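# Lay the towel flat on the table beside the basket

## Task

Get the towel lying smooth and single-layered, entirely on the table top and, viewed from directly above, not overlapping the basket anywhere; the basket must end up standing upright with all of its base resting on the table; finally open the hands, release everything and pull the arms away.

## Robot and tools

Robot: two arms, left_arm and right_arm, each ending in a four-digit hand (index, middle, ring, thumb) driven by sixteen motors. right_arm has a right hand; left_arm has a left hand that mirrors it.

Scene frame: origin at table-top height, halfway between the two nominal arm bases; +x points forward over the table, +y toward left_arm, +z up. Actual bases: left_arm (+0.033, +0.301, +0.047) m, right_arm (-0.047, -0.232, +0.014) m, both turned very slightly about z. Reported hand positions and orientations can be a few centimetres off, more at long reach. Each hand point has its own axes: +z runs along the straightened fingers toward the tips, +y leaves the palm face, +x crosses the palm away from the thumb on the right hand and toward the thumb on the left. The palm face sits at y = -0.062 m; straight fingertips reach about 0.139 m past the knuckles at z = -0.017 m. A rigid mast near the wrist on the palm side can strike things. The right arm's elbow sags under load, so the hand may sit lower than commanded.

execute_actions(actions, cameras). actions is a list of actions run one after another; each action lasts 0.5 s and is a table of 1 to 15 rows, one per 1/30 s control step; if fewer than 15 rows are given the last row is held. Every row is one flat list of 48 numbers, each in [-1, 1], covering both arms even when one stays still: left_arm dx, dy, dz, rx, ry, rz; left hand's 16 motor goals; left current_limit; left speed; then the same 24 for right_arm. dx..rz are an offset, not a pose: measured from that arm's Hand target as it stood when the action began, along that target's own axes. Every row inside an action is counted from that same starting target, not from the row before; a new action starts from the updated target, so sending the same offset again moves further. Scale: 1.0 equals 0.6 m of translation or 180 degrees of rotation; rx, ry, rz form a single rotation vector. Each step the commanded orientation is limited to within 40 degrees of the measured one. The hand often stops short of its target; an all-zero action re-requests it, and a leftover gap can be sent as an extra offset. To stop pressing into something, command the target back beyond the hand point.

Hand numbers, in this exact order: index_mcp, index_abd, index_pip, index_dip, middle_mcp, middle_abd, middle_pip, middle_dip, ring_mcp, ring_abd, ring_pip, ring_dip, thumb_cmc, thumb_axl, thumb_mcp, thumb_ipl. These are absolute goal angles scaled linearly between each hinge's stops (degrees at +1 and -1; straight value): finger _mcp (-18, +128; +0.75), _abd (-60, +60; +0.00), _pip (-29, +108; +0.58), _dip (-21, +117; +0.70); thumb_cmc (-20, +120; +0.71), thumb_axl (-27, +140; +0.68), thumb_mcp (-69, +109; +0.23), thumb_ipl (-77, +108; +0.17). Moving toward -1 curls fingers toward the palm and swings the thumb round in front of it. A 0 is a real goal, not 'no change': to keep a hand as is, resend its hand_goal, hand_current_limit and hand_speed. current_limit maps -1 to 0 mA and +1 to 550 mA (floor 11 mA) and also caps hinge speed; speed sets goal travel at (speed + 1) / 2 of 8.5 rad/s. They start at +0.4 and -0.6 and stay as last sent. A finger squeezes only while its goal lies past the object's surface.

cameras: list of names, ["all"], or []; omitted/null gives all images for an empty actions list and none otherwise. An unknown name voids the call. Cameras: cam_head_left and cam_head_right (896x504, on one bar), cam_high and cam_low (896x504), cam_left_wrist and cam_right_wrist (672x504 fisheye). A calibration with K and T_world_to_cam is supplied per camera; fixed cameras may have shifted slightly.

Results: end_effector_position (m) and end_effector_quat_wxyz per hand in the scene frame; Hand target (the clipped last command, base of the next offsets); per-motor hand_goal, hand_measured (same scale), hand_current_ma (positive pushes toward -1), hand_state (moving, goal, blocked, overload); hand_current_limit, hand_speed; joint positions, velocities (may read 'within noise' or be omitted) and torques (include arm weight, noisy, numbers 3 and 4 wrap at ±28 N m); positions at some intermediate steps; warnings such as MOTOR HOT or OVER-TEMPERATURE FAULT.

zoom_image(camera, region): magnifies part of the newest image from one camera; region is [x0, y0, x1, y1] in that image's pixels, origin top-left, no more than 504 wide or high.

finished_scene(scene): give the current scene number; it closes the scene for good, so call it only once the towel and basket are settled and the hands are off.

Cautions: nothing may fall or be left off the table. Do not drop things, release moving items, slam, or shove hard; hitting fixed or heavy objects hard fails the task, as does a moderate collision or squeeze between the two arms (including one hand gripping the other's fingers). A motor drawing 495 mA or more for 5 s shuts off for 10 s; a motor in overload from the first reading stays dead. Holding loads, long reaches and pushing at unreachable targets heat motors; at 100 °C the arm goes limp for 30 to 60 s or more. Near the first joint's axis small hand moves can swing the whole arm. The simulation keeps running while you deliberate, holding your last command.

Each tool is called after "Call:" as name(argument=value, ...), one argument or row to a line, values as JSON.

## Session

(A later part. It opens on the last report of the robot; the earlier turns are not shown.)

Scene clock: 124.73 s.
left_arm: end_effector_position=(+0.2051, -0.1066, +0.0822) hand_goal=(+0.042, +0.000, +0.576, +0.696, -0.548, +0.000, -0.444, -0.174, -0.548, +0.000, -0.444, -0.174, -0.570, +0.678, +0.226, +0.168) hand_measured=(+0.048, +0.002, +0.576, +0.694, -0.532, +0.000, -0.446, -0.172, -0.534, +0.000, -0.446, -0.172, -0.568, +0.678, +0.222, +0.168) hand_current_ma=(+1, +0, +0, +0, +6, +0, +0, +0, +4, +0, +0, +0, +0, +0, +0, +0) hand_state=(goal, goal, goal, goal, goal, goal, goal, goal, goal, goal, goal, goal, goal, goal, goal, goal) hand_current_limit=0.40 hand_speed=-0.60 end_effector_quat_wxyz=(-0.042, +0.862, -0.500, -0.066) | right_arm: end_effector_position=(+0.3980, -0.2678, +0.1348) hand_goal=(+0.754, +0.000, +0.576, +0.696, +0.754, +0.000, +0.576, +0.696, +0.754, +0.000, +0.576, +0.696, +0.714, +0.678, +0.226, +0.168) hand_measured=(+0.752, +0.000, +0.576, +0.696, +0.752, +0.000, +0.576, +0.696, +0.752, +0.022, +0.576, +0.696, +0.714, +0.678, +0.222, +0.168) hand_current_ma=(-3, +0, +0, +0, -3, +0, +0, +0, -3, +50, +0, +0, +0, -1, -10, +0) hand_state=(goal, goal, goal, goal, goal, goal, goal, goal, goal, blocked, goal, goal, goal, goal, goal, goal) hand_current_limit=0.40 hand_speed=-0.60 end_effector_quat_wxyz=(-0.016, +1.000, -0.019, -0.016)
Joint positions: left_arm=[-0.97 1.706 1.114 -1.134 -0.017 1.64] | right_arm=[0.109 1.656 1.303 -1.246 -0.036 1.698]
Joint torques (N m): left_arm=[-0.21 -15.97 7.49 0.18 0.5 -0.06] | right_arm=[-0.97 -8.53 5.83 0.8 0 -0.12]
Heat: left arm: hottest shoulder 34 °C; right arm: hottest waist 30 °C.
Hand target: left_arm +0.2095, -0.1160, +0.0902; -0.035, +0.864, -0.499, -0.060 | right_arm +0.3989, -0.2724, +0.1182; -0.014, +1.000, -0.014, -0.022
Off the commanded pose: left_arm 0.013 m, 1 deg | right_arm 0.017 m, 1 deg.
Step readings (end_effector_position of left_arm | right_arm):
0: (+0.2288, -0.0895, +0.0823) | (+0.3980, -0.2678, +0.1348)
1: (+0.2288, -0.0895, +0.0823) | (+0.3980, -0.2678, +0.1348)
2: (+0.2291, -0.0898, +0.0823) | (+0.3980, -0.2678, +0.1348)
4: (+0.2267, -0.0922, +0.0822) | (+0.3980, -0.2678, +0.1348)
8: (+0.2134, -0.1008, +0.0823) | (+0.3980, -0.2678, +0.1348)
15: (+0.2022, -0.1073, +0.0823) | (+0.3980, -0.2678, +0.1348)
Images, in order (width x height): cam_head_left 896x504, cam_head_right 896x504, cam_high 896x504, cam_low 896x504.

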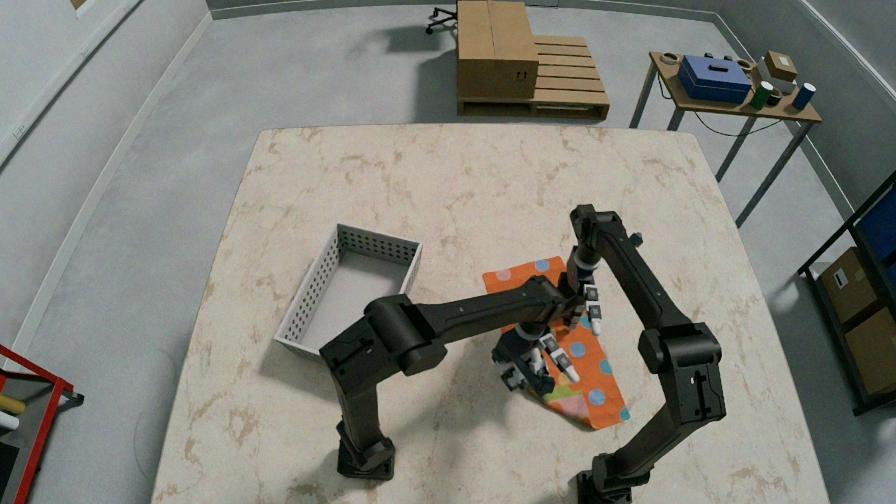

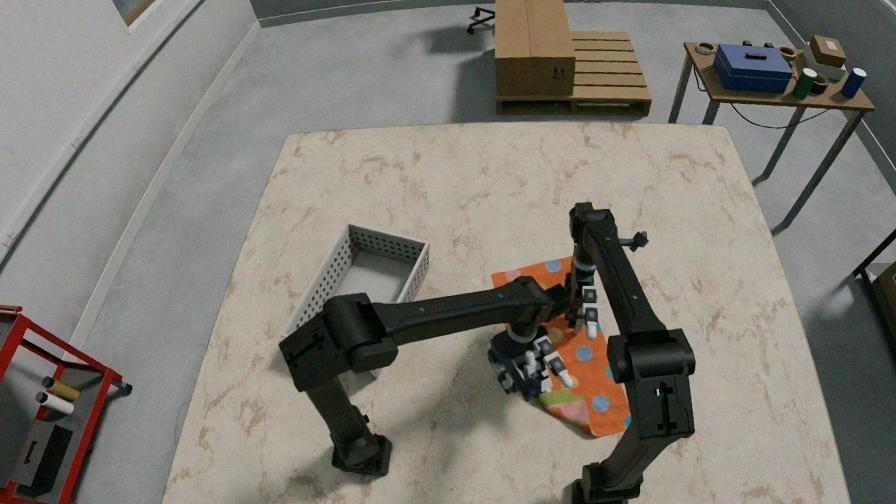

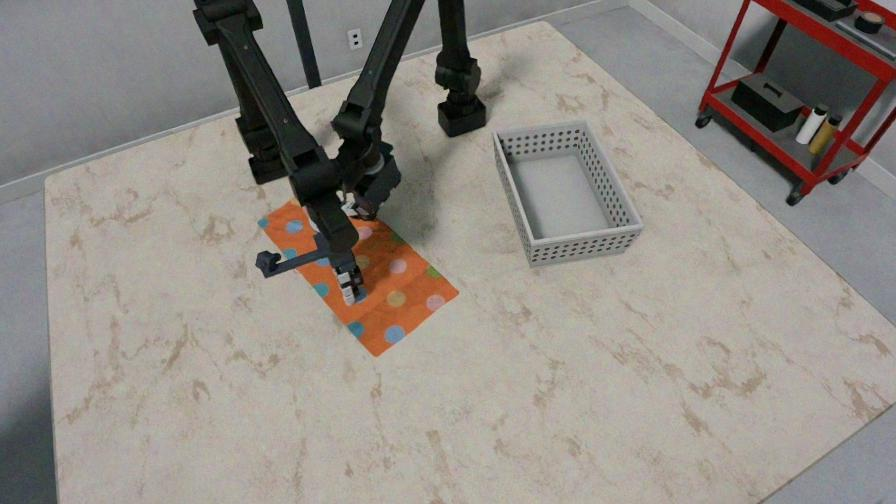

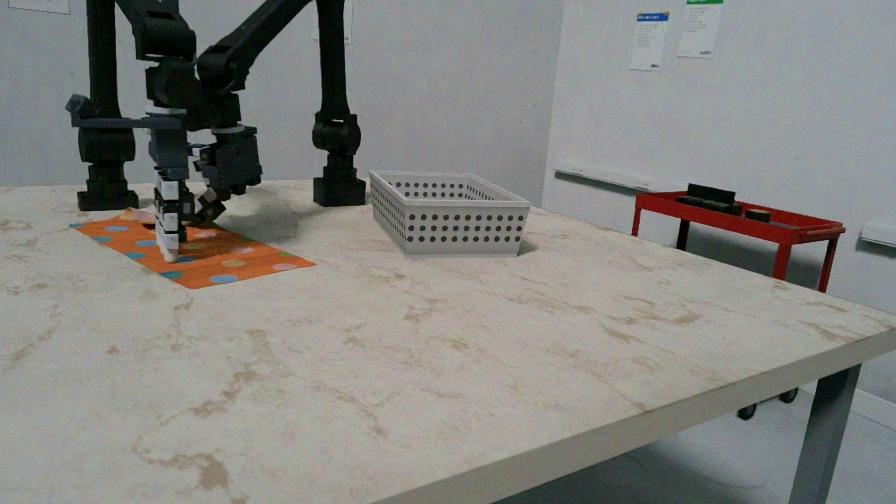

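Call:
execute_actions(
  actions=[
    [[0,0,0,0,0,0, 0.041,0,0.576,0.696,-0.548,0,-0.445,-0.174,-0.548,0,-0.445,-0.174,-0.571,0.678,0.226,0.168,0.4,-0.6, -0.003,0.02,-0.06,0,0,0, 0.754,0,0.576,0.696,0.754,0,0.576,0.696,0.754,0,0.576,0.696,0.714,0.678,0.226,0.168,0.4,-0.6]],
    [[0,0,0,0,0,0, 0.041,0,0.576,0.696,-0.548,0,-0.445,-0.174,-0.548,0,-0.445,-0.174,-0.571,0.678,0.226,0.168,0.4,-0.6, 0.03,0.06,-0.073,0,0,0, 0.754,0,0.576,0.696,0.754,0,0.576,0.696,0.754,0,0.576,0.696,0.714,0.678,0.226,0.168,0.4,-0.6]],
    [[0,0,0,0,0,0, 0.041,0,0.576,0.696,-0.548,0,-0.445,-0.174,-0.548,0,-0.445,-0.174,-0.571,0.678,0.226,0.168,0.4,-0.6, 0.06,0.1,-0.03,0,0,0, 0.754,0,0.576,0.696,0.754,0,0.576,0.696,0.754,0,0.576,0.696,0.714,0.678,0.226,0.168,0.4,-0.6]],
    [[0,0,0,0,0,0, 0.041,0,0.576,0.696,-0.548,0,-0.445,-0.174,-0.548,0,-0.445,-0.174,-0.571,0.678,0.226,0.168,0.4,-0.6, 0,0.1,0,0,0,0, 0.754,0,0.576,0.696,0.754,0,0.576,0.696,0.754,0,0.576,0.696,0.714,0.678,0.226,0.168,0.4,-0.6]],
  ],
  cameras=["cam_high","cam_low","cam_head_right","cam_head_left"],
)

Call:
zoom_image(
  camera="cam_low",
  region=[70, 180, 270, 270],
)

Call:
zoom_image(
  camera="cam_high",
  region=[240, 170, 440, 270],
)

Call:
zoom_image(
  camera="cam_head_right",
  region=[480, 320, 650, 450],
)

Scene clock: 128.70 s.
left_arm: end_effector_position=(+0.2051, -0.1066, +0.0822) hand_goal=(+0.042, +0.000, +0.576, +0.696, -0.548, +0.000, -0.444, -0.174, -0.548, +0.000, -0.444, -0.174, -0.570, +0.678, +0.226, +0.168) hand_measured=(+0.048, +0.002, +0.576, +0.694, -0.532, +0.000, -0.446, -0.172, -0.534, +0.000, -0.446, -0.172, -0.568, +0.678, +0.222, +0.168) hand_current_ma=(+1, +0, +0, +0, +6, +0, +0, +0, +4, +0, +0, +0, +0, +0, +0, +0) hand_state=(goal, goal, goal, goal, goal, goal, goal, goal, goal, goal, goal, goal, goal, goal, goal, goal) hand_current_limit=0.40 hand_speed=-0.60 end_effector_quat_wxyz=(-0.042, +0.862, -0.500, -0.066) | right_arm: end_effector_position=(+0.4321, -0.4405, +0.1887) hand_goal=(+0.754, +0.000, +0.576, +0.696, +0.754, +0.000, +0.576, +0.696, +0.754, +0.000, +0.576, +0.696, +0.714, +0.678, +0.226, +0.168) hand_measured=(+0.754, +0.000, +0.576, +0.696, +0.754, +0.000, +0.576, +0.696, +0.754, -0.002, +0.578, +0.698, +0.714, +0.678, +0.222, +0.168) hand_current_ma=(-1, +0, +0, +0, -1, +0, +0, +0, -1, -3, +2, +5, +0, -1, -10, +0) hand_state=(goal, goal, goal, goal, goal, goal, goal, goal, goal, goal, goal, goal, goal, goal, goal, goal) hand_current_limit=0.40 hand_speed=-0.60 end_effector_quat_wxyz=(-0.020, +0.999, -0.020, -0.041)
Joint positions: left_arm=[-0.97 1.706 1.114 -1.134 -0.017 1.64] | right_arm=[-0.229 1.777 1.607 -1.49 -0.021 1.362]
Joint torques (N m): left_arm=[-0.15 -15.74 7.35 0.08 0.47 -0.05] | right_arm=[0.73 -11.05 12.63 -0.83 0.01 -0.11]
Heat: left arm: hottest shoulder 34 °C; right arm: hottest waist 30 °C.
Hand target: left_arm +0.2095, -0.1160, +0.0902; -0.035, +0.864, -0.499, -0.060 | right_arm +0.4508, -0.4444, +0.2090; -0.014, +1.000, -0.014, -0.022
Off the commanded pose: left_arm 0.013 m, 1 deg | right_arm 0.028 m, 2 deg.
Step readings (end_effector_position of left_arm | right_arm):
0: (+0.2051, -0.1066, +0.0822) | (+0.3980, -0.2678, +0.1348)
1: (+0.2051, -0.1066, +0.0822) | (+0.3980, -0.2678, +0.1348)
2: (+0.2051, -0.1066, +0.0822) | (+0.3981, -0.2679, +0.1348)
4: (+0.2051, -0.1066, +0.0822) | (+0.3979, -0.2685, +0.1348)
8: (+0.2051, -0.1066, +0.0822) | (+0.3949, -0.2741, +0.1361)
15: (+0.2051, -0.1066, +0.0822) | (+0.3922, -0.2772, +0.1372)
16: (+0.2051, -0.1066, +0.0822) | (+0.3924, -0.2773, +0.1372)
17: (+0.2051, -0.1066, +0.0822) | (+0.3921, -0.2788, +0.1384)
19: (+0.2051, -0.1066, +0.0822) | (+0.3877, -0.2848, +0.1446)
23: (+0.2051, -0.1066, +0.0822) | (+0.3874, -0.3078, +0.1626)
30: (+0.2051, -0.1066, +0.0822) | (+0.3989, -0.3276, +0.1781)
31: (+0.2051, -0.1066, +0.0822) | (+0.3992, -0.3269, +0.1777)
32: (+0.2051, -0.1066, +0.0822) | (+0.3986, -0.3252, +0.1778)
34: (+0.2051, -0.1066, +0.0822) | (+0.4037, -0.3295, +0.1824)
38: (+0.2051, -0.1066, +0.0822) | (+0.4258, -0.3577, +0.1879)
45: (+0.2051, -0.1066, +0.0822) | (+0.4305, -0.3908, +0.1922)
46: (+0.2051, -0.1066, +0.0822) | (+0.4308, -0.3906, +0.1919)
47: (+0.2051, -0.1066, +0.0822) | (+0.4314, -0.3892, +0.1914)
49: (+0.2051, -0.1066, +0.0822) | (+0.4322, -0.3908, +0.1904)
53: (+0.2051, -0.1066, +0.0822) | (+0.4335, -0.4135, +0.1884)
60: (+0.2051, -0.1066, +0.0822) | (+0.4274, -0.4482, +0.1890)
Images, in order (width x height): cam_head_left 896x504, cam_head_right 896x504, cam_high 896x504, cam_low 896x504.

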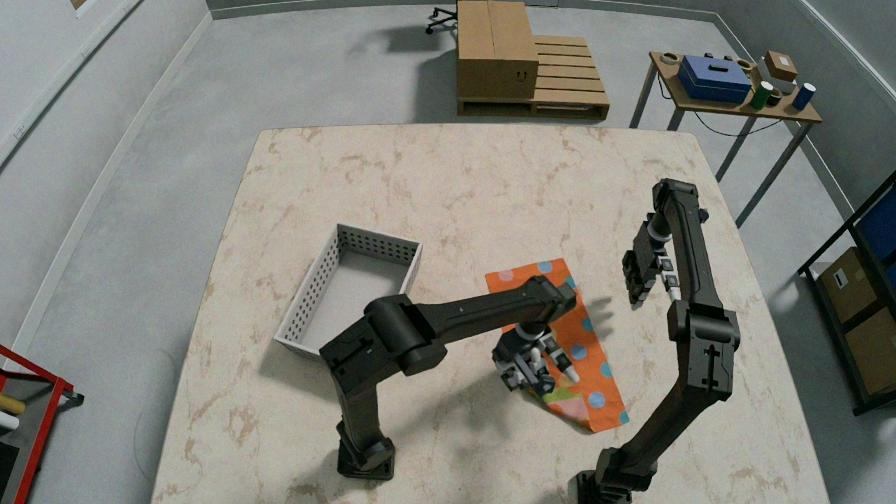

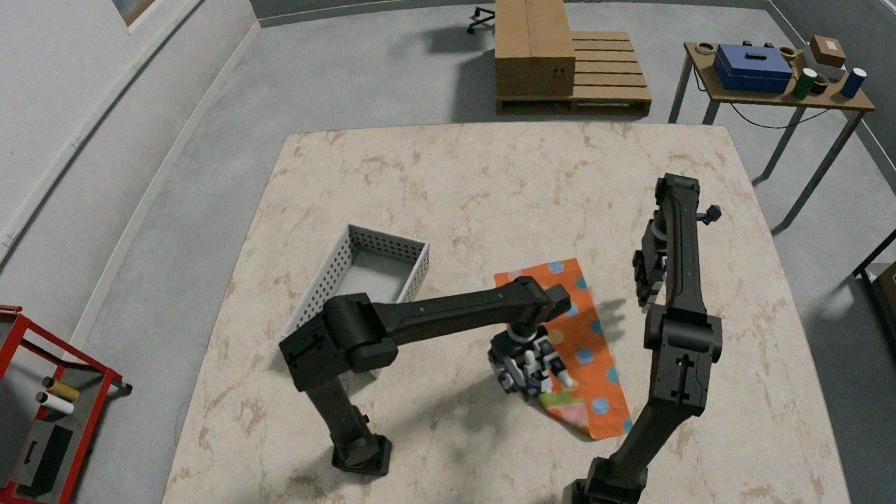

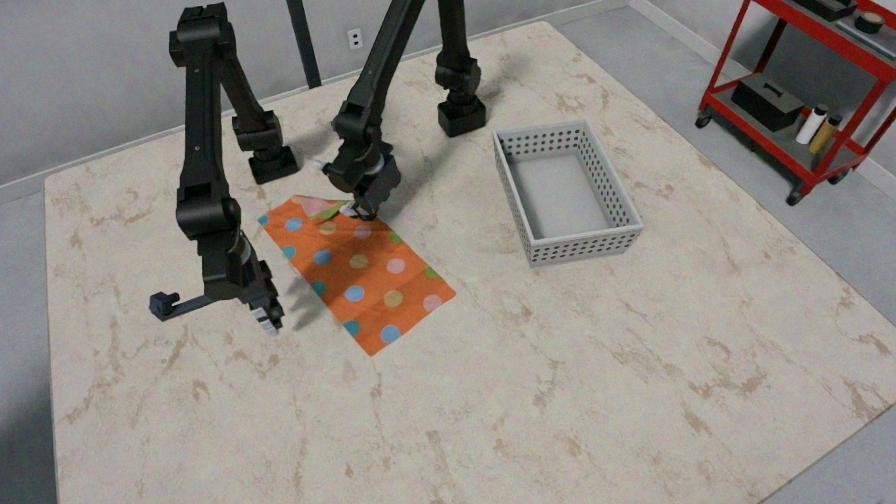

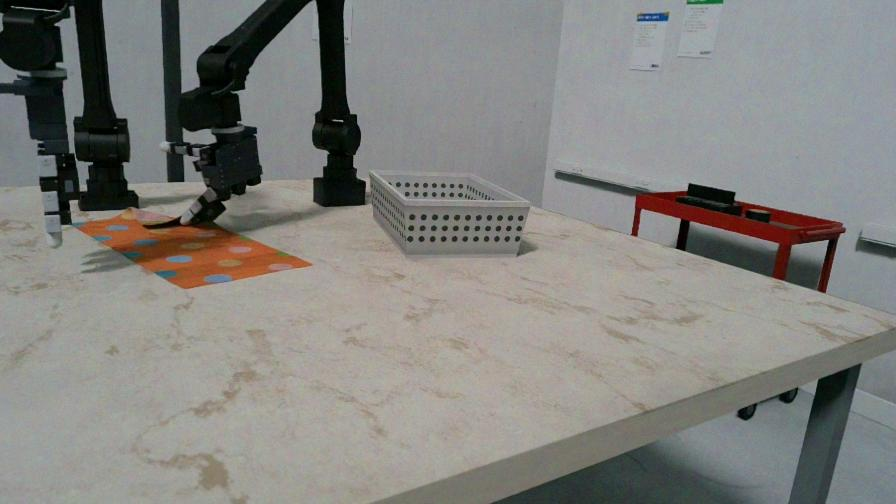

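Scaled by 2.520 from the camera's 896x504 image, which has a finer 1280x720 frame.

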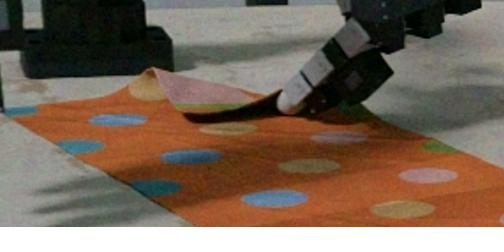

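Scaled by 2.520 from the camera's 896x504 image, which has a finer 1280x720 frame.

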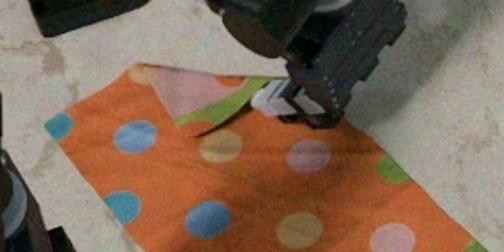

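Scaled by 2.965 from the camera's 896x504 image, which has a finer 1280x720 frame.

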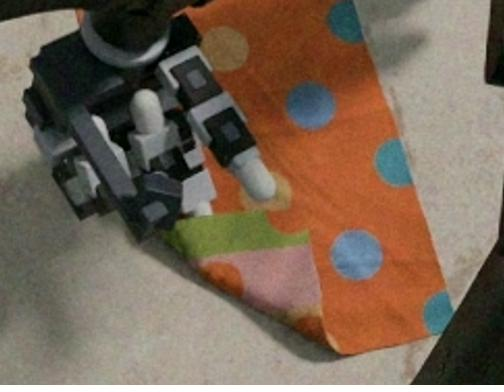

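Call:
execute_actions(
  actions=[
    [[0.014,0.037,-0.009,0,0,0, 0.041,0,0.576,0.696,-0.548,0,-0.445,-0.174,-0.548,0,-0.445,-0.174,-0.571,0.678,0.226,0.168,0.4,-0.6, 0,0,0,0,0,0, 0.754,0,0.576,0.696,0.754,0,0.576,0.696,0.754,0,0.576,0.696,0.714,0.678,0.226,0.168,0.4,-0.6]],
    [[0.0177,0.0467,-0.0025,0,0,0, 0.041,0,0.576,0.696,-0.548,0,-0.445,-0.174,-0.548,0,-0.445,-0.174,-0.571,0.678,0.226,0.168,0.4,-0.6, 0,0,0,0,0,0, 0.754,0,0.576,0.696,0.754,0,0.576,0.696,0.754,0,0.576,0.696,0.714,0.678,0.226,0.168,0.4,-0.6]],
  ],
  cameras=["cam_high","cam_low","cam_head_right","cam_head_left"],
)

Call:
zoom_image(
  camera="cam_low",
  region=[70, 180, 270, 270],
)

Call:
zoom_image(
  camera="cam_high",
  region=[240, 170, 440, 270],
)

Call:
zoom_image(
  camera="cam_head_right",
  region=[480, 320, 650, 450],
)

Scene clock: 131.43 s.
left_arm: end_effector_position=(+0.1709, -0.1450, +0.0896) hand_goal=(+0.042, +0.000, +0.576, +0.696, -0.548, +0.000, -0.444, -0.174, -0.548, +0.000, -0.444, -0.174, -0.570, +0.678, +0.226, +0.168) hand_measured=(+0.048, +0.002, +0.576, +0.694, -0.532, +0.000, -0.446, -0.172, -0.534, +0.000, -0.446, -0.172, -0.568, +0.678, +0.222, +0.168) hand_current_ma=(+1, +0, +0, +0, +6, +0, +0, +0, +4, +0, +0, +0, +0, +0, +0, +0) hand_state=(goal, goal, goal, goal, goal, goal, goal, goal, goal, goal, goal, goal, goal, goal, goal, goal) hand_current_limit=0.40 hand_speed=-0.60 end_effector_quat_wxyz=(-0.040, +0.863, -0.500, -0.062) | right_arm: end_effector_position=(+0.4321, -0.4405, +0.1887) hand_goal=(+0.754, +0.000, +0.576, +0.696, +0.754, +0.000, +0.576, +0.696, +0.754, +0.000, +0.576, +0.696, +0.714, +0.678, +0.226, +0.168) hand_measured=(+0.754, +0.000, +0.576, +0.696, +0.754, +0.000, +0.576, +0.696, +0.754, -0.002, +0.578, +0.698, +0.714, +0.678, +0.222, +0.168) hand_current_ma=(-1, +0, +0, +0, -1, +0, +0, +0, -1, -3, +2, +5, +0, -1, -10, +0) hand_state=(goal, goal, goal, goal, goal, goal, goal, goal, goal, goal, goal, goal, goal, goal, goal, goal) hand_current_limit=0.40 hand_speed=-0.60 end_effector_quat_wxyz=(-0.020, +0.999, -0.020, -0.041)
Joint positions: left_arm=[-1.078 1.724 1.163 -1.156 -0.001 1.531] | right_arm=[-0.229 1.777 1.607 -1.49 -0.021 1.362]
Joint torques (N m): left_arm=[-0.15 -14.74 8.49 -0.03 0.52 -0.06] | right_arm=[0.56 -11.11 12.71 -0.8 0.02 -0.11]
Heat: left arm: hottest shoulder 34 °C; right arm: hottest waist 30 °C.
Hand target: left_arm +0.1760, -0.1583, +0.0943; -0.035, +0.864, -0.499, -0.060 | right_arm +0.4508, -0.4444, +0.2090; -0.014, +1.000, -0.014, -0.022
Off the commanded pose: left_arm 0.015 m, 1 deg | right_arm 0.028 m, 2 deg.
Step readings (end_effector_position of left_arm | right_arm):
0: (+0.2051, -0.1066, +0.0822) | (+0.4321, -0.4405, +0.1887)
1: (+0.2052, -0.1067, +0.0822) | (+0.4321, -0.4405, +0.1887)
2: (+0.2054, -0.1069, +0.0822) | (+0.4321, -0.4405, +0.1887)
4: (+0.2037, -0.1082, +0.0822) | (+0.4321, -0.4405, +0.1887)
8: (+0.1955, -0.1151, +0.0845) | (+0.4321, -0.4405, +0.1887)
15: (+0.1870, -0.1224, +0.0870) | (+0.4321, -0.4405, +0.1887)
16: (+0.1871, -0.1226, +0.0869) | (+0.4321, -0.4405, +0.1887)
17: (+0.1872, -0.1230, +0.0875) | (+0.4321, -0.4405, +0.1887)
19: (+0.1865, -0.1245, +0.0887) | (+0.4321, -0.4405, +0.1887)
23: (+0.1788, -0.1376, +0.0900) | (+0.4321, -0.4405, +0.1887)
30: (+0.1680, -0.1459, +0.0903) | (+0.4321, -0.4405, +0.1887)
Images, in order (width x height): cam_head_left 896x504, cam_head_right 896x504, cam_high 896x504, cam_low 896x504.

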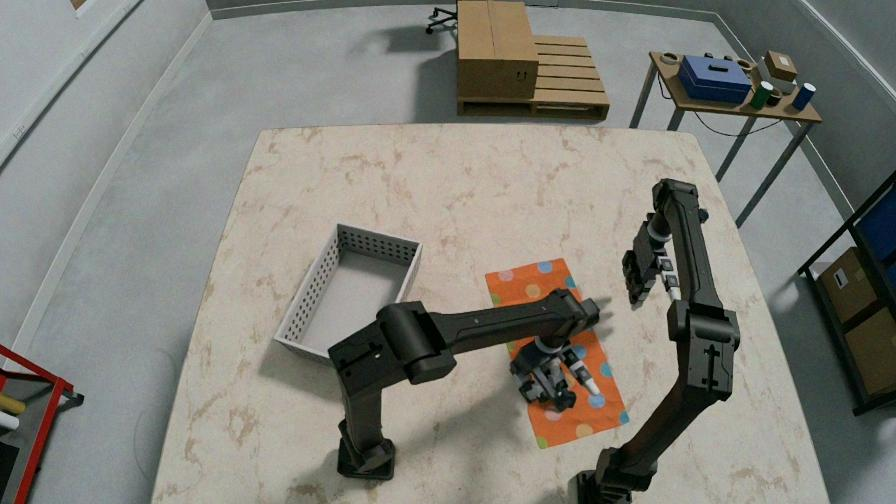

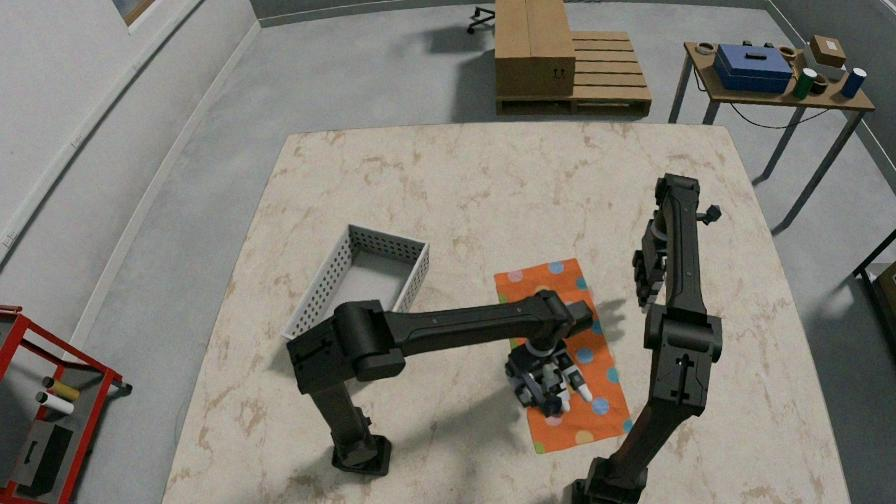

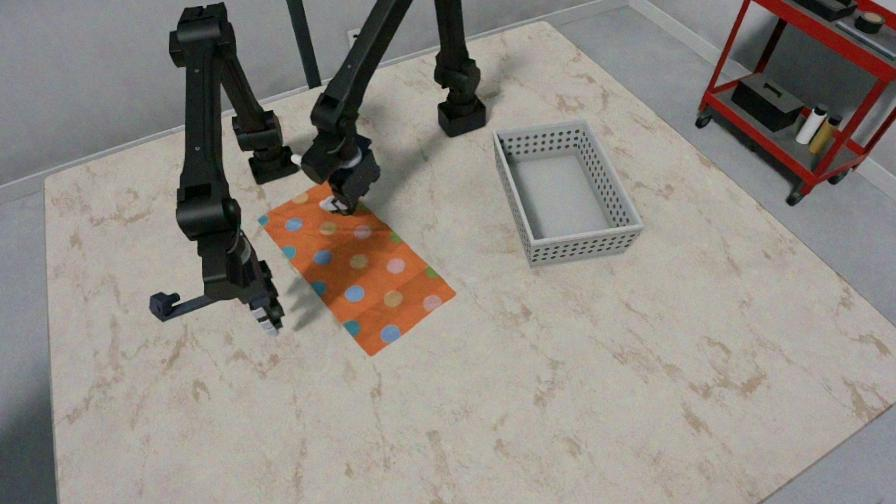

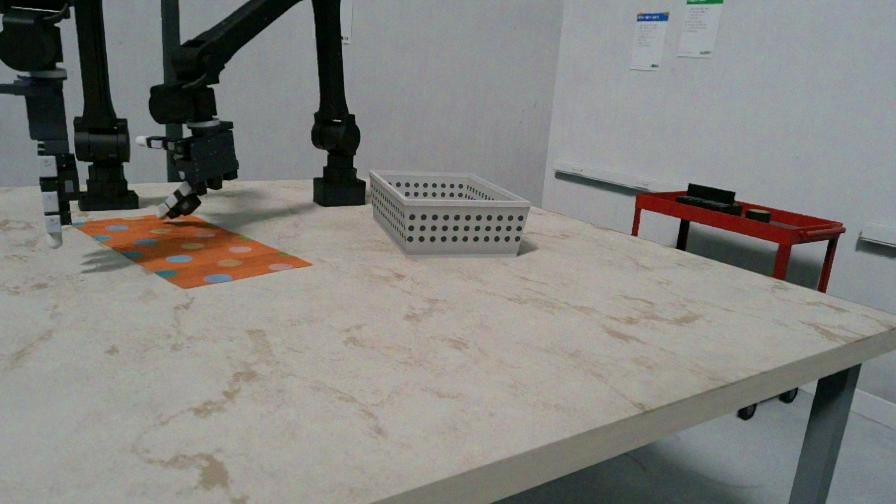

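Scaled by 2.520 from the camera's 896x504 image, which has a finer 1280x720 frame.

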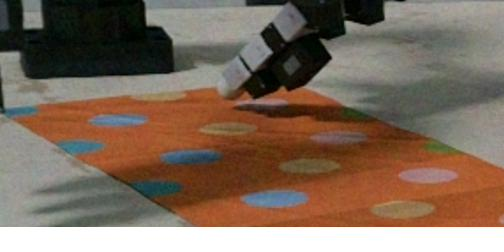

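Scaled by 2.520 from the camera's 896x504 image, which has a finer 1280x720 frame.

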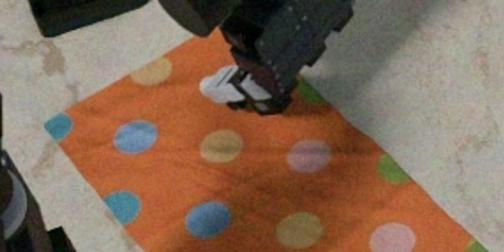

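Scaled by 2.965 from the camera's 896x504 image, which has a finer 1280x720 frame.

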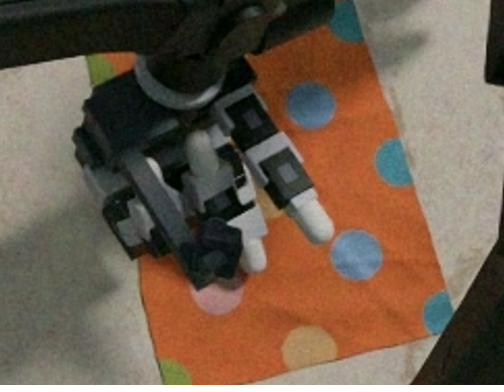

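Call:
execute_actions(
  actions=[
    [[-0.0093,0,-0.066,0,0,0, 0.041,0,0.576,0.696,-0.548,0,-0.445,-0.174,-0.548,0,-0.445,-0.174,-0.571,0.678,0.226,0.168,0.4,-0.6, 0,0,0,0,0,0, 0.754,0,0.576,0.696,0.754,0,0.576,0.696,0.754,0,0.576,0.696,0.714,0.678,0.226,0.168,0.4,-0.6]],
    [[-0.0093,0,-0.066,0,0,0, 0.041,0,0.576,0.696,-0.548,0,-0.445,-0.174,-0.548,0,-0.445,-0.174,-0.571,0.678,0.226,0.168,0.4,-0.6, 0,0,0,0,0,0, 0.754,0,0.576,0.696,0.754,0,0.576,0.696,0.754,0,0.576,0.696,0.714,0.678,0.226,0.168,0.4,-0.6]],
    [[-0.03,-0.08,-0.08,0,0,0, 0.041,0,0.576,0.696,-0.548,0,-0.445,-0.174,-0.548,0,-0.445,-0.174,-0.571,0.678,0.226,0.168,0.4,-0.6, 0,0,0,0,0,0, 0.754,0,0.576,0.696,0.754,0,0.576,0.696,0.754,0,0.576,0.696,0.714,0.678,0.226,0.168,0.4,-0.6]],
    [[-0.09,-0.08,-0.03,0,0,0, 0.041,0,0.576,0.696,-0.548,0,-0.445,-0.174,-0.548,0,-0.445,-0.174,-0.571,0.678,0.226,0.168,0.4,-0.6, 0,0,0,0,0,0, 0.754,0,0.576,0.696,0.754,0,0.576,0.696,0.754,0,0.576,0.696,0.714,0.678,0.226,0.168,0.4,-0.6]],
  ],
  cameras=["all"],
)

Call:
zoom_image(
  camera="cam_low",
  region=[60, 190, 330, 300],
)

Call:
zoom_image(
  camera="cam_high",
  region=[240, 170, 480, 370],
)

Call:
zoom_image(
  camera="cam_head_right",
  region=[470, 240, 680, 470],
)

Call:
zoom_image(
  camera="cam_head_left",
  region=[470, 240, 680, 470],
)

Scene clock: 135.40 s.
left_arm: end_effector_position=(+0.2321, -0.0575, +0.2495) hand_goal=(+0.042, +0.000, +0.576, +0.696, -0.548, +0.000, -0.444, -0.174, -0.548, +0.000, -0.444, -0.174, -0.570, +0.678, +0.226, +0.168) hand_measured=(+0.048, +0.002, +0.576, +0.694, -0.532, +0.000, -0.446, -0.172, -0.534, +0.000, -0.446, -0.172, -0.568, +0.678, +0.222, +0.168) hand_current_ma=(+1, +0, +0, +0, +6, +0, +0, +0, +4, +0, +0, +0, +0, +0, +0, +0) hand_state=(goal, goal, goal, goal, goal, goal, goal, goal, goal, goal, goal, goal, goal, goal, goal, goal) hand_current_limit=0.40 hand_speed=-0.60 end_effector_quat_wxyz=(-0.035, +0.869, -0.491, -0.052) | right_arm: end_effector_position=(+0.4321, -0.4405, +0.1887) hand_goal=(+0.754, +0.000, +0.576, +0.696, +0.754, +0.000, +0.576, +0.696, +0.754, +0.000, +0.576, +0.696, +0.714, +0.678, +0.226, +0.168) hand_measured=(+0.754, +0.000, +0.576, +0.696, +0.754, +0.000, +0.576, +0.696, +0.754, -0.002, +0.578, +0.698, +0.714, +0.678, +0.222, +0.168) hand_current_ma=(-1, +0, +0, +0, -1, +0, +0, +0, -1, -3, +2, +5, +0, -1, -10, +0) hand_state=(goal, goal, goal, goal, goal, goal, goal, goal, goal, goal, goal, goal, goal, goal, goal, goal) hand_current_limit=0.40 hand_speed=-0.60 end_effector_quat_wxyz=(-0.020, +0.999, -0.020, -0.041)
Joint positions: left_arm=[-0.85 1.461 1.295 -1.527 -0.03 1.737] | right_arm=[-0.229 1.777 1.607 -1.49 -0.021 1.362]
Joint torques (N m): left_arm=[-0.56 -12.63 6.99 0.03 0.38 0.15] | right_arm=[0.62 -11.28 12.71 -0.84 0.02 -0.11]
Heat: left arm: hottest shoulder 34 °C; right arm: hottest waist 30 °C.
Hand target: left_arm +0.2279, -0.0565, +0.2498; -0.035, +0.864, -0.499, -0.060 | right_arm +0.4508, -0.4444, +0.2090; -0.014, +1.000, -0.014, -0.022
Off the commanded pose: left_arm 0.004 m, 1 deg | right_arm 0.028 m, 2 deg.
Step readings (end_effector_position of left_arm | right_arm):
0: (+0.1709, -0.1450, +0.0896) | (+0.4321, -0.4405, +0.1887)
1: (+0.1709, -0.1450, +0.0896) | (+0.4321, -0.4405, +0.1887)
2: (+0.1705, -0.1442, +0.0906) | (+0.4321, -0.4405, +0.1887)
4: (+0.1690, -0.1413, +0.0950) | (+0.4321, -0.4405, +0.1887)
8: (+0.1693, -0.1421, +0.1050) | (+0.4321, -0.4405, +0.1887)
15: (+0.1709, -0.1451, +0.1162) | (+0.4321, -0.4405, +0.1887)
16: (+0.1707, -0.1447, +0.1162) | (+0.4321, -0.4405, +0.1887)
17: (+0.1704, -0.1440, +0.1173) | (+0.4321, -0.4405, +0.1887)
19: (+0.1690, -0.1414, +0.1227) | (+0.4321, -0.4405, +0.1887)
23: (+0.1699, -0.1430, +0.1407) | (+0.4321, -0.4405, +0.1887)
30: (+0.1723, -0.1477, +0.1594) | (+0.4321, -0.4405, +0.1887)
31: (+0.1722, -0.1474, +0.1594) | (+0.4321, -0.4405, +0.1887)
32: (+0.1710, -0.1453, +0.1602) | (+0.4321, -0.4405, +0.1887)
34: (+0.1733, -0.1373, +0.1649) | (+0.4321, -0.4405, +0.1887)
38: (+0.1922, -0.1219, +0.1841) | (+0.4321, -0.4405, +0.1887)
45: (+0.2134, -0.1158, +0.2102) | (+0.4321, -0.4405, +0.1887)
46: (+0.2124, -0.1157, +0.2102) | (+0.4321, -0.4405, +0.1887)
47: (+0.2117, -0.1144, +0.2109) | (+0.4321, -0.4405, +0.1887)
49: (+0.2110, -0.1063, +0.2133) | (+0.4321, -0.4405, +0.1887)
53: (+0.2205, -0.0767, +0.2285) | (+0.4321, -0.4405, +0.1887)
60: (+0.2328, -0.0561, +0.2501) | (+0.4321, -0.4405, +0.1887)
camera_calibration:
cam_left_wrist: T_world_to_cam=[[0.188939, 0.974341, 0.12232, -0.0494376], [0.66426, -0.218551, 0.714838, -0.4012], [0.723229, -0.0538084, -0.688509, 0.122195], [0, 0, 0, 1]] pos_world=[0.187467, -0.0329384, 0.376972]
cam_right_wrist: T_world_to_cam=[[-0.827999, -0.544185, 0.135205, 0.118687], [-0.199731, 0.511538, 0.835725, 0.0895385], [-0.523952, 0.664975, -0.532243, 0.74167], [0, 0, 0, 1]] pos_world=[0.504756, -0.474407, 0.303872]

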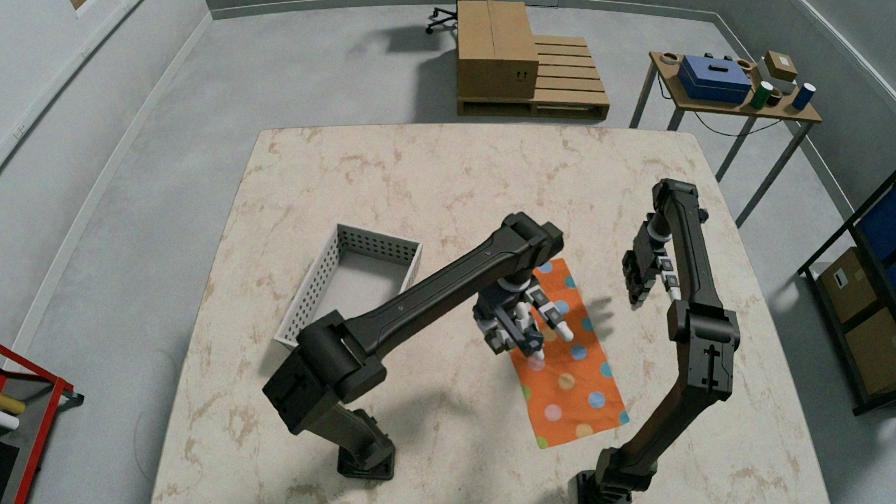

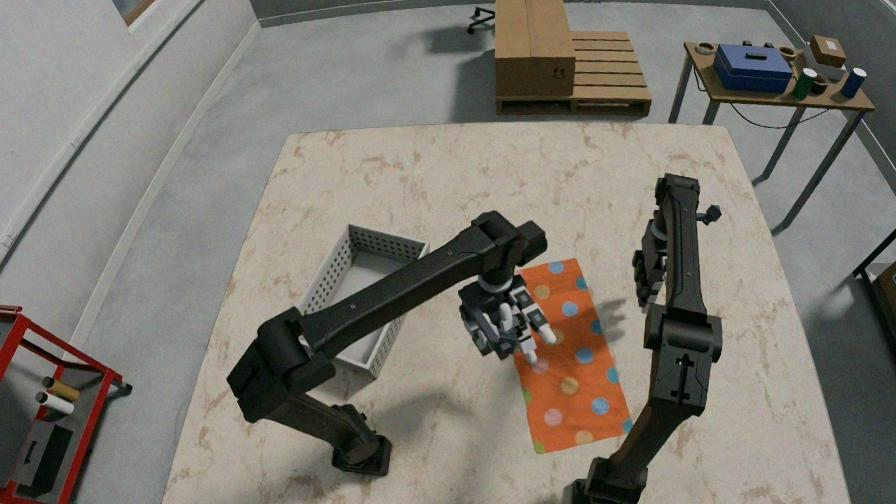

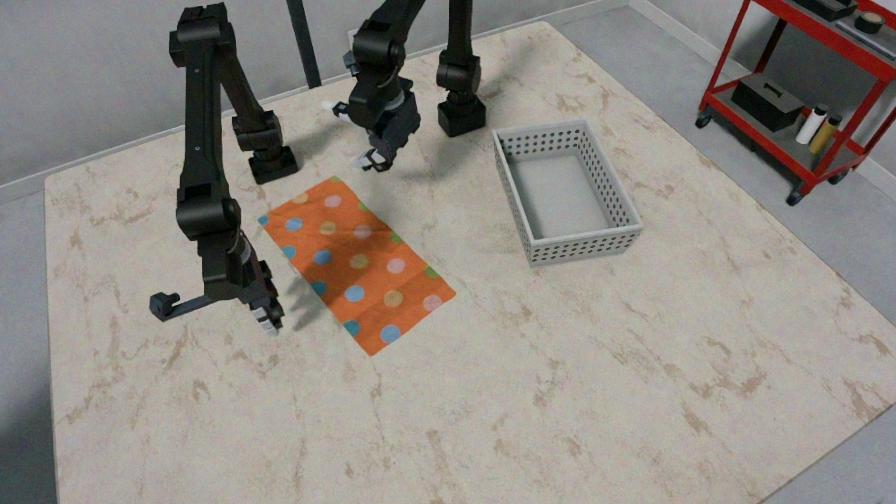

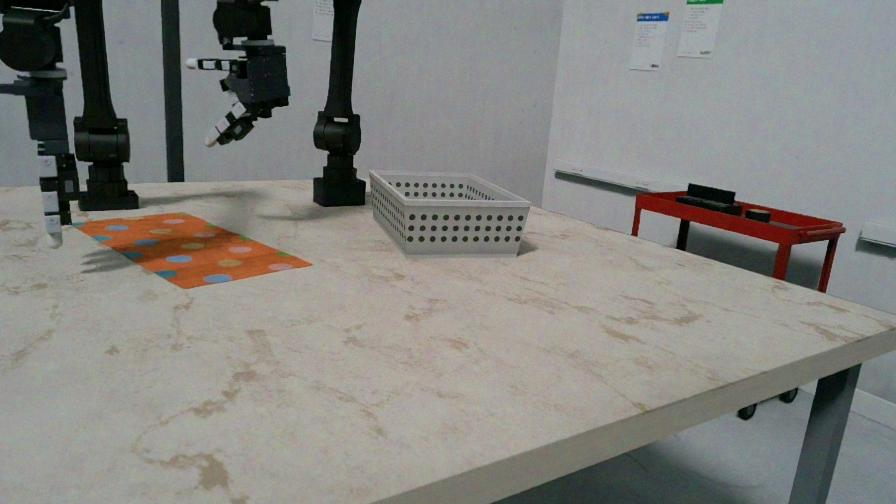

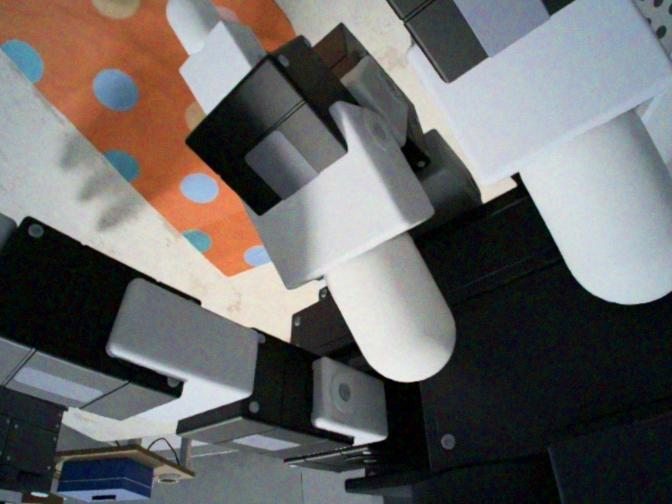

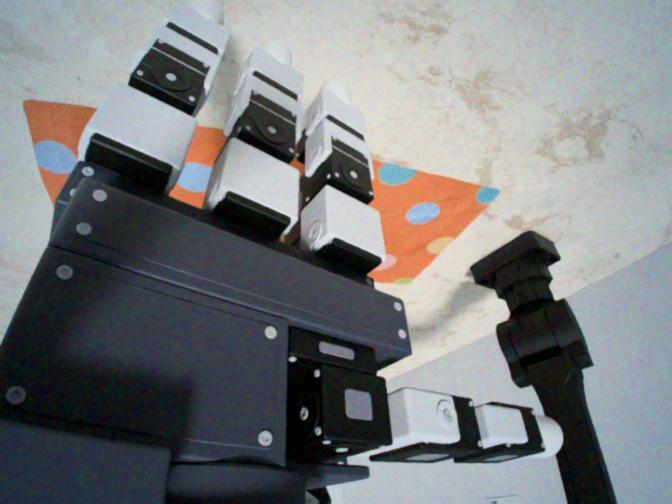

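Scaled by 1.867 from the camera's 896x504 image, which has a finer 1280x720 frame.

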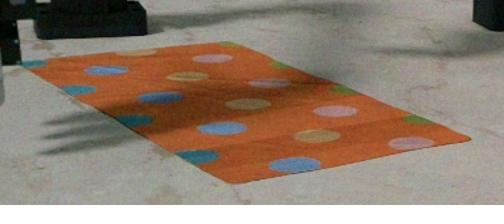

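Scaled by 2.100 from the camera's 896x504 image, which has a finer 1280x720 frame.

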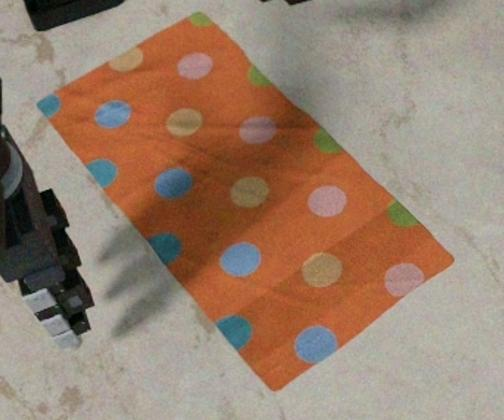

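Scaled by 2.191 from the camera's 896x504 image, which has a finer 1280x720 frame.

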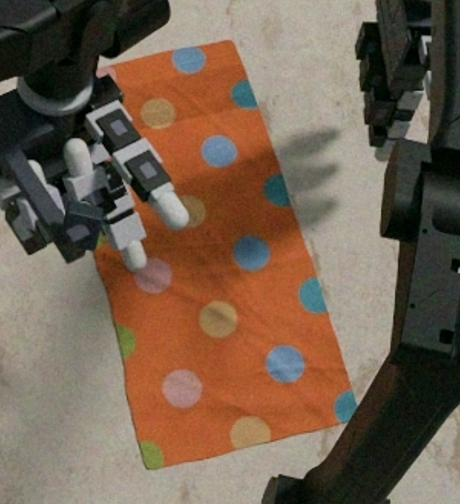

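Scaled by 2.191 from the camera's 896x504 image, which has a finer 1280x720 frame.

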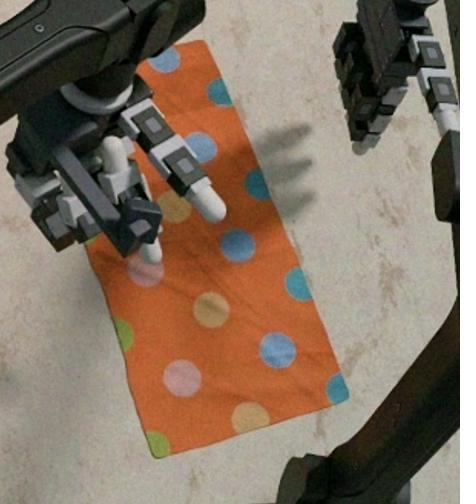

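Call:
zoom_image(
  camera="cam_high",
  region=[330, 270, 470, 370],
)

Call:
zoom_image(
  camera="cam_high",
  region=[250, 170, 390, 270],
)

Call:
zoom_image(
  camera="cam_low",
  region=[150, 230, 330, 300],
)

Scaled by 3.600 from the camera's 896x504 image, which has a finer 1280x720 frame.

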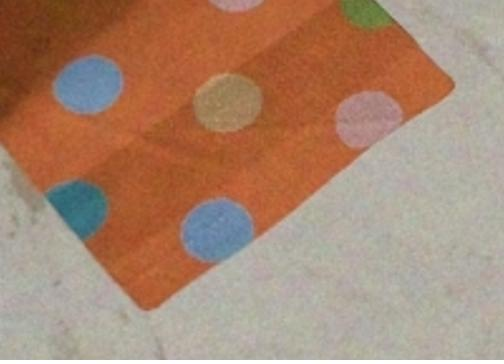

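Scaled by 3.600 from the camera's 896x504 image, which has a finer 1280x720 frame.

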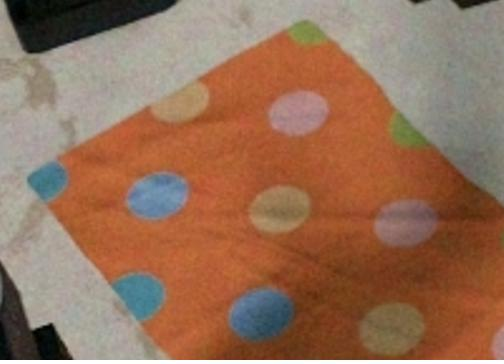

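Scaled by 2.800 from the camera's 896x504 image, which has a finer 1280x720 frame.

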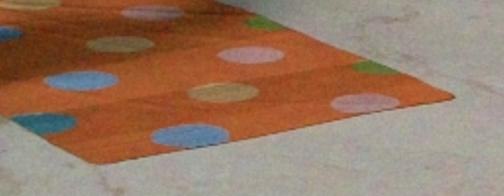

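Call:
zoom_image(
  camera="cam_low",
  region=[230, 230, 320, 280],
)

Call:
zoom_image(
  camera="cam_low",
  region=[130, 245, 220, 295],
)

Call:
zoom_image(
  camera="cam_low",
  region=[180, 250, 270, 295],
)

Scaled by 5.600 from the camera's 896x504 image, which has a finer 1280x720 frame.

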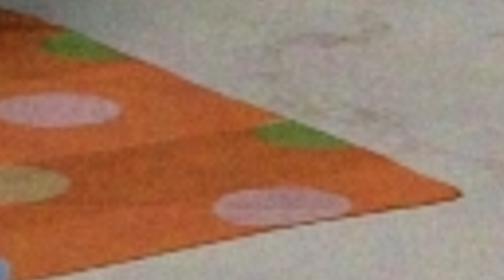

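Scaled by 5.600 from the camera's 896x504 image, which has a finer 1280x720 frame.

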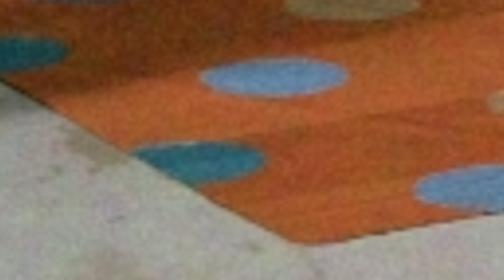

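Scaled by 5.600 from the camera's 896x504 image, which has a finer 1280x720 frame.

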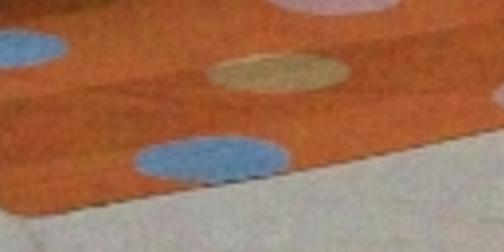

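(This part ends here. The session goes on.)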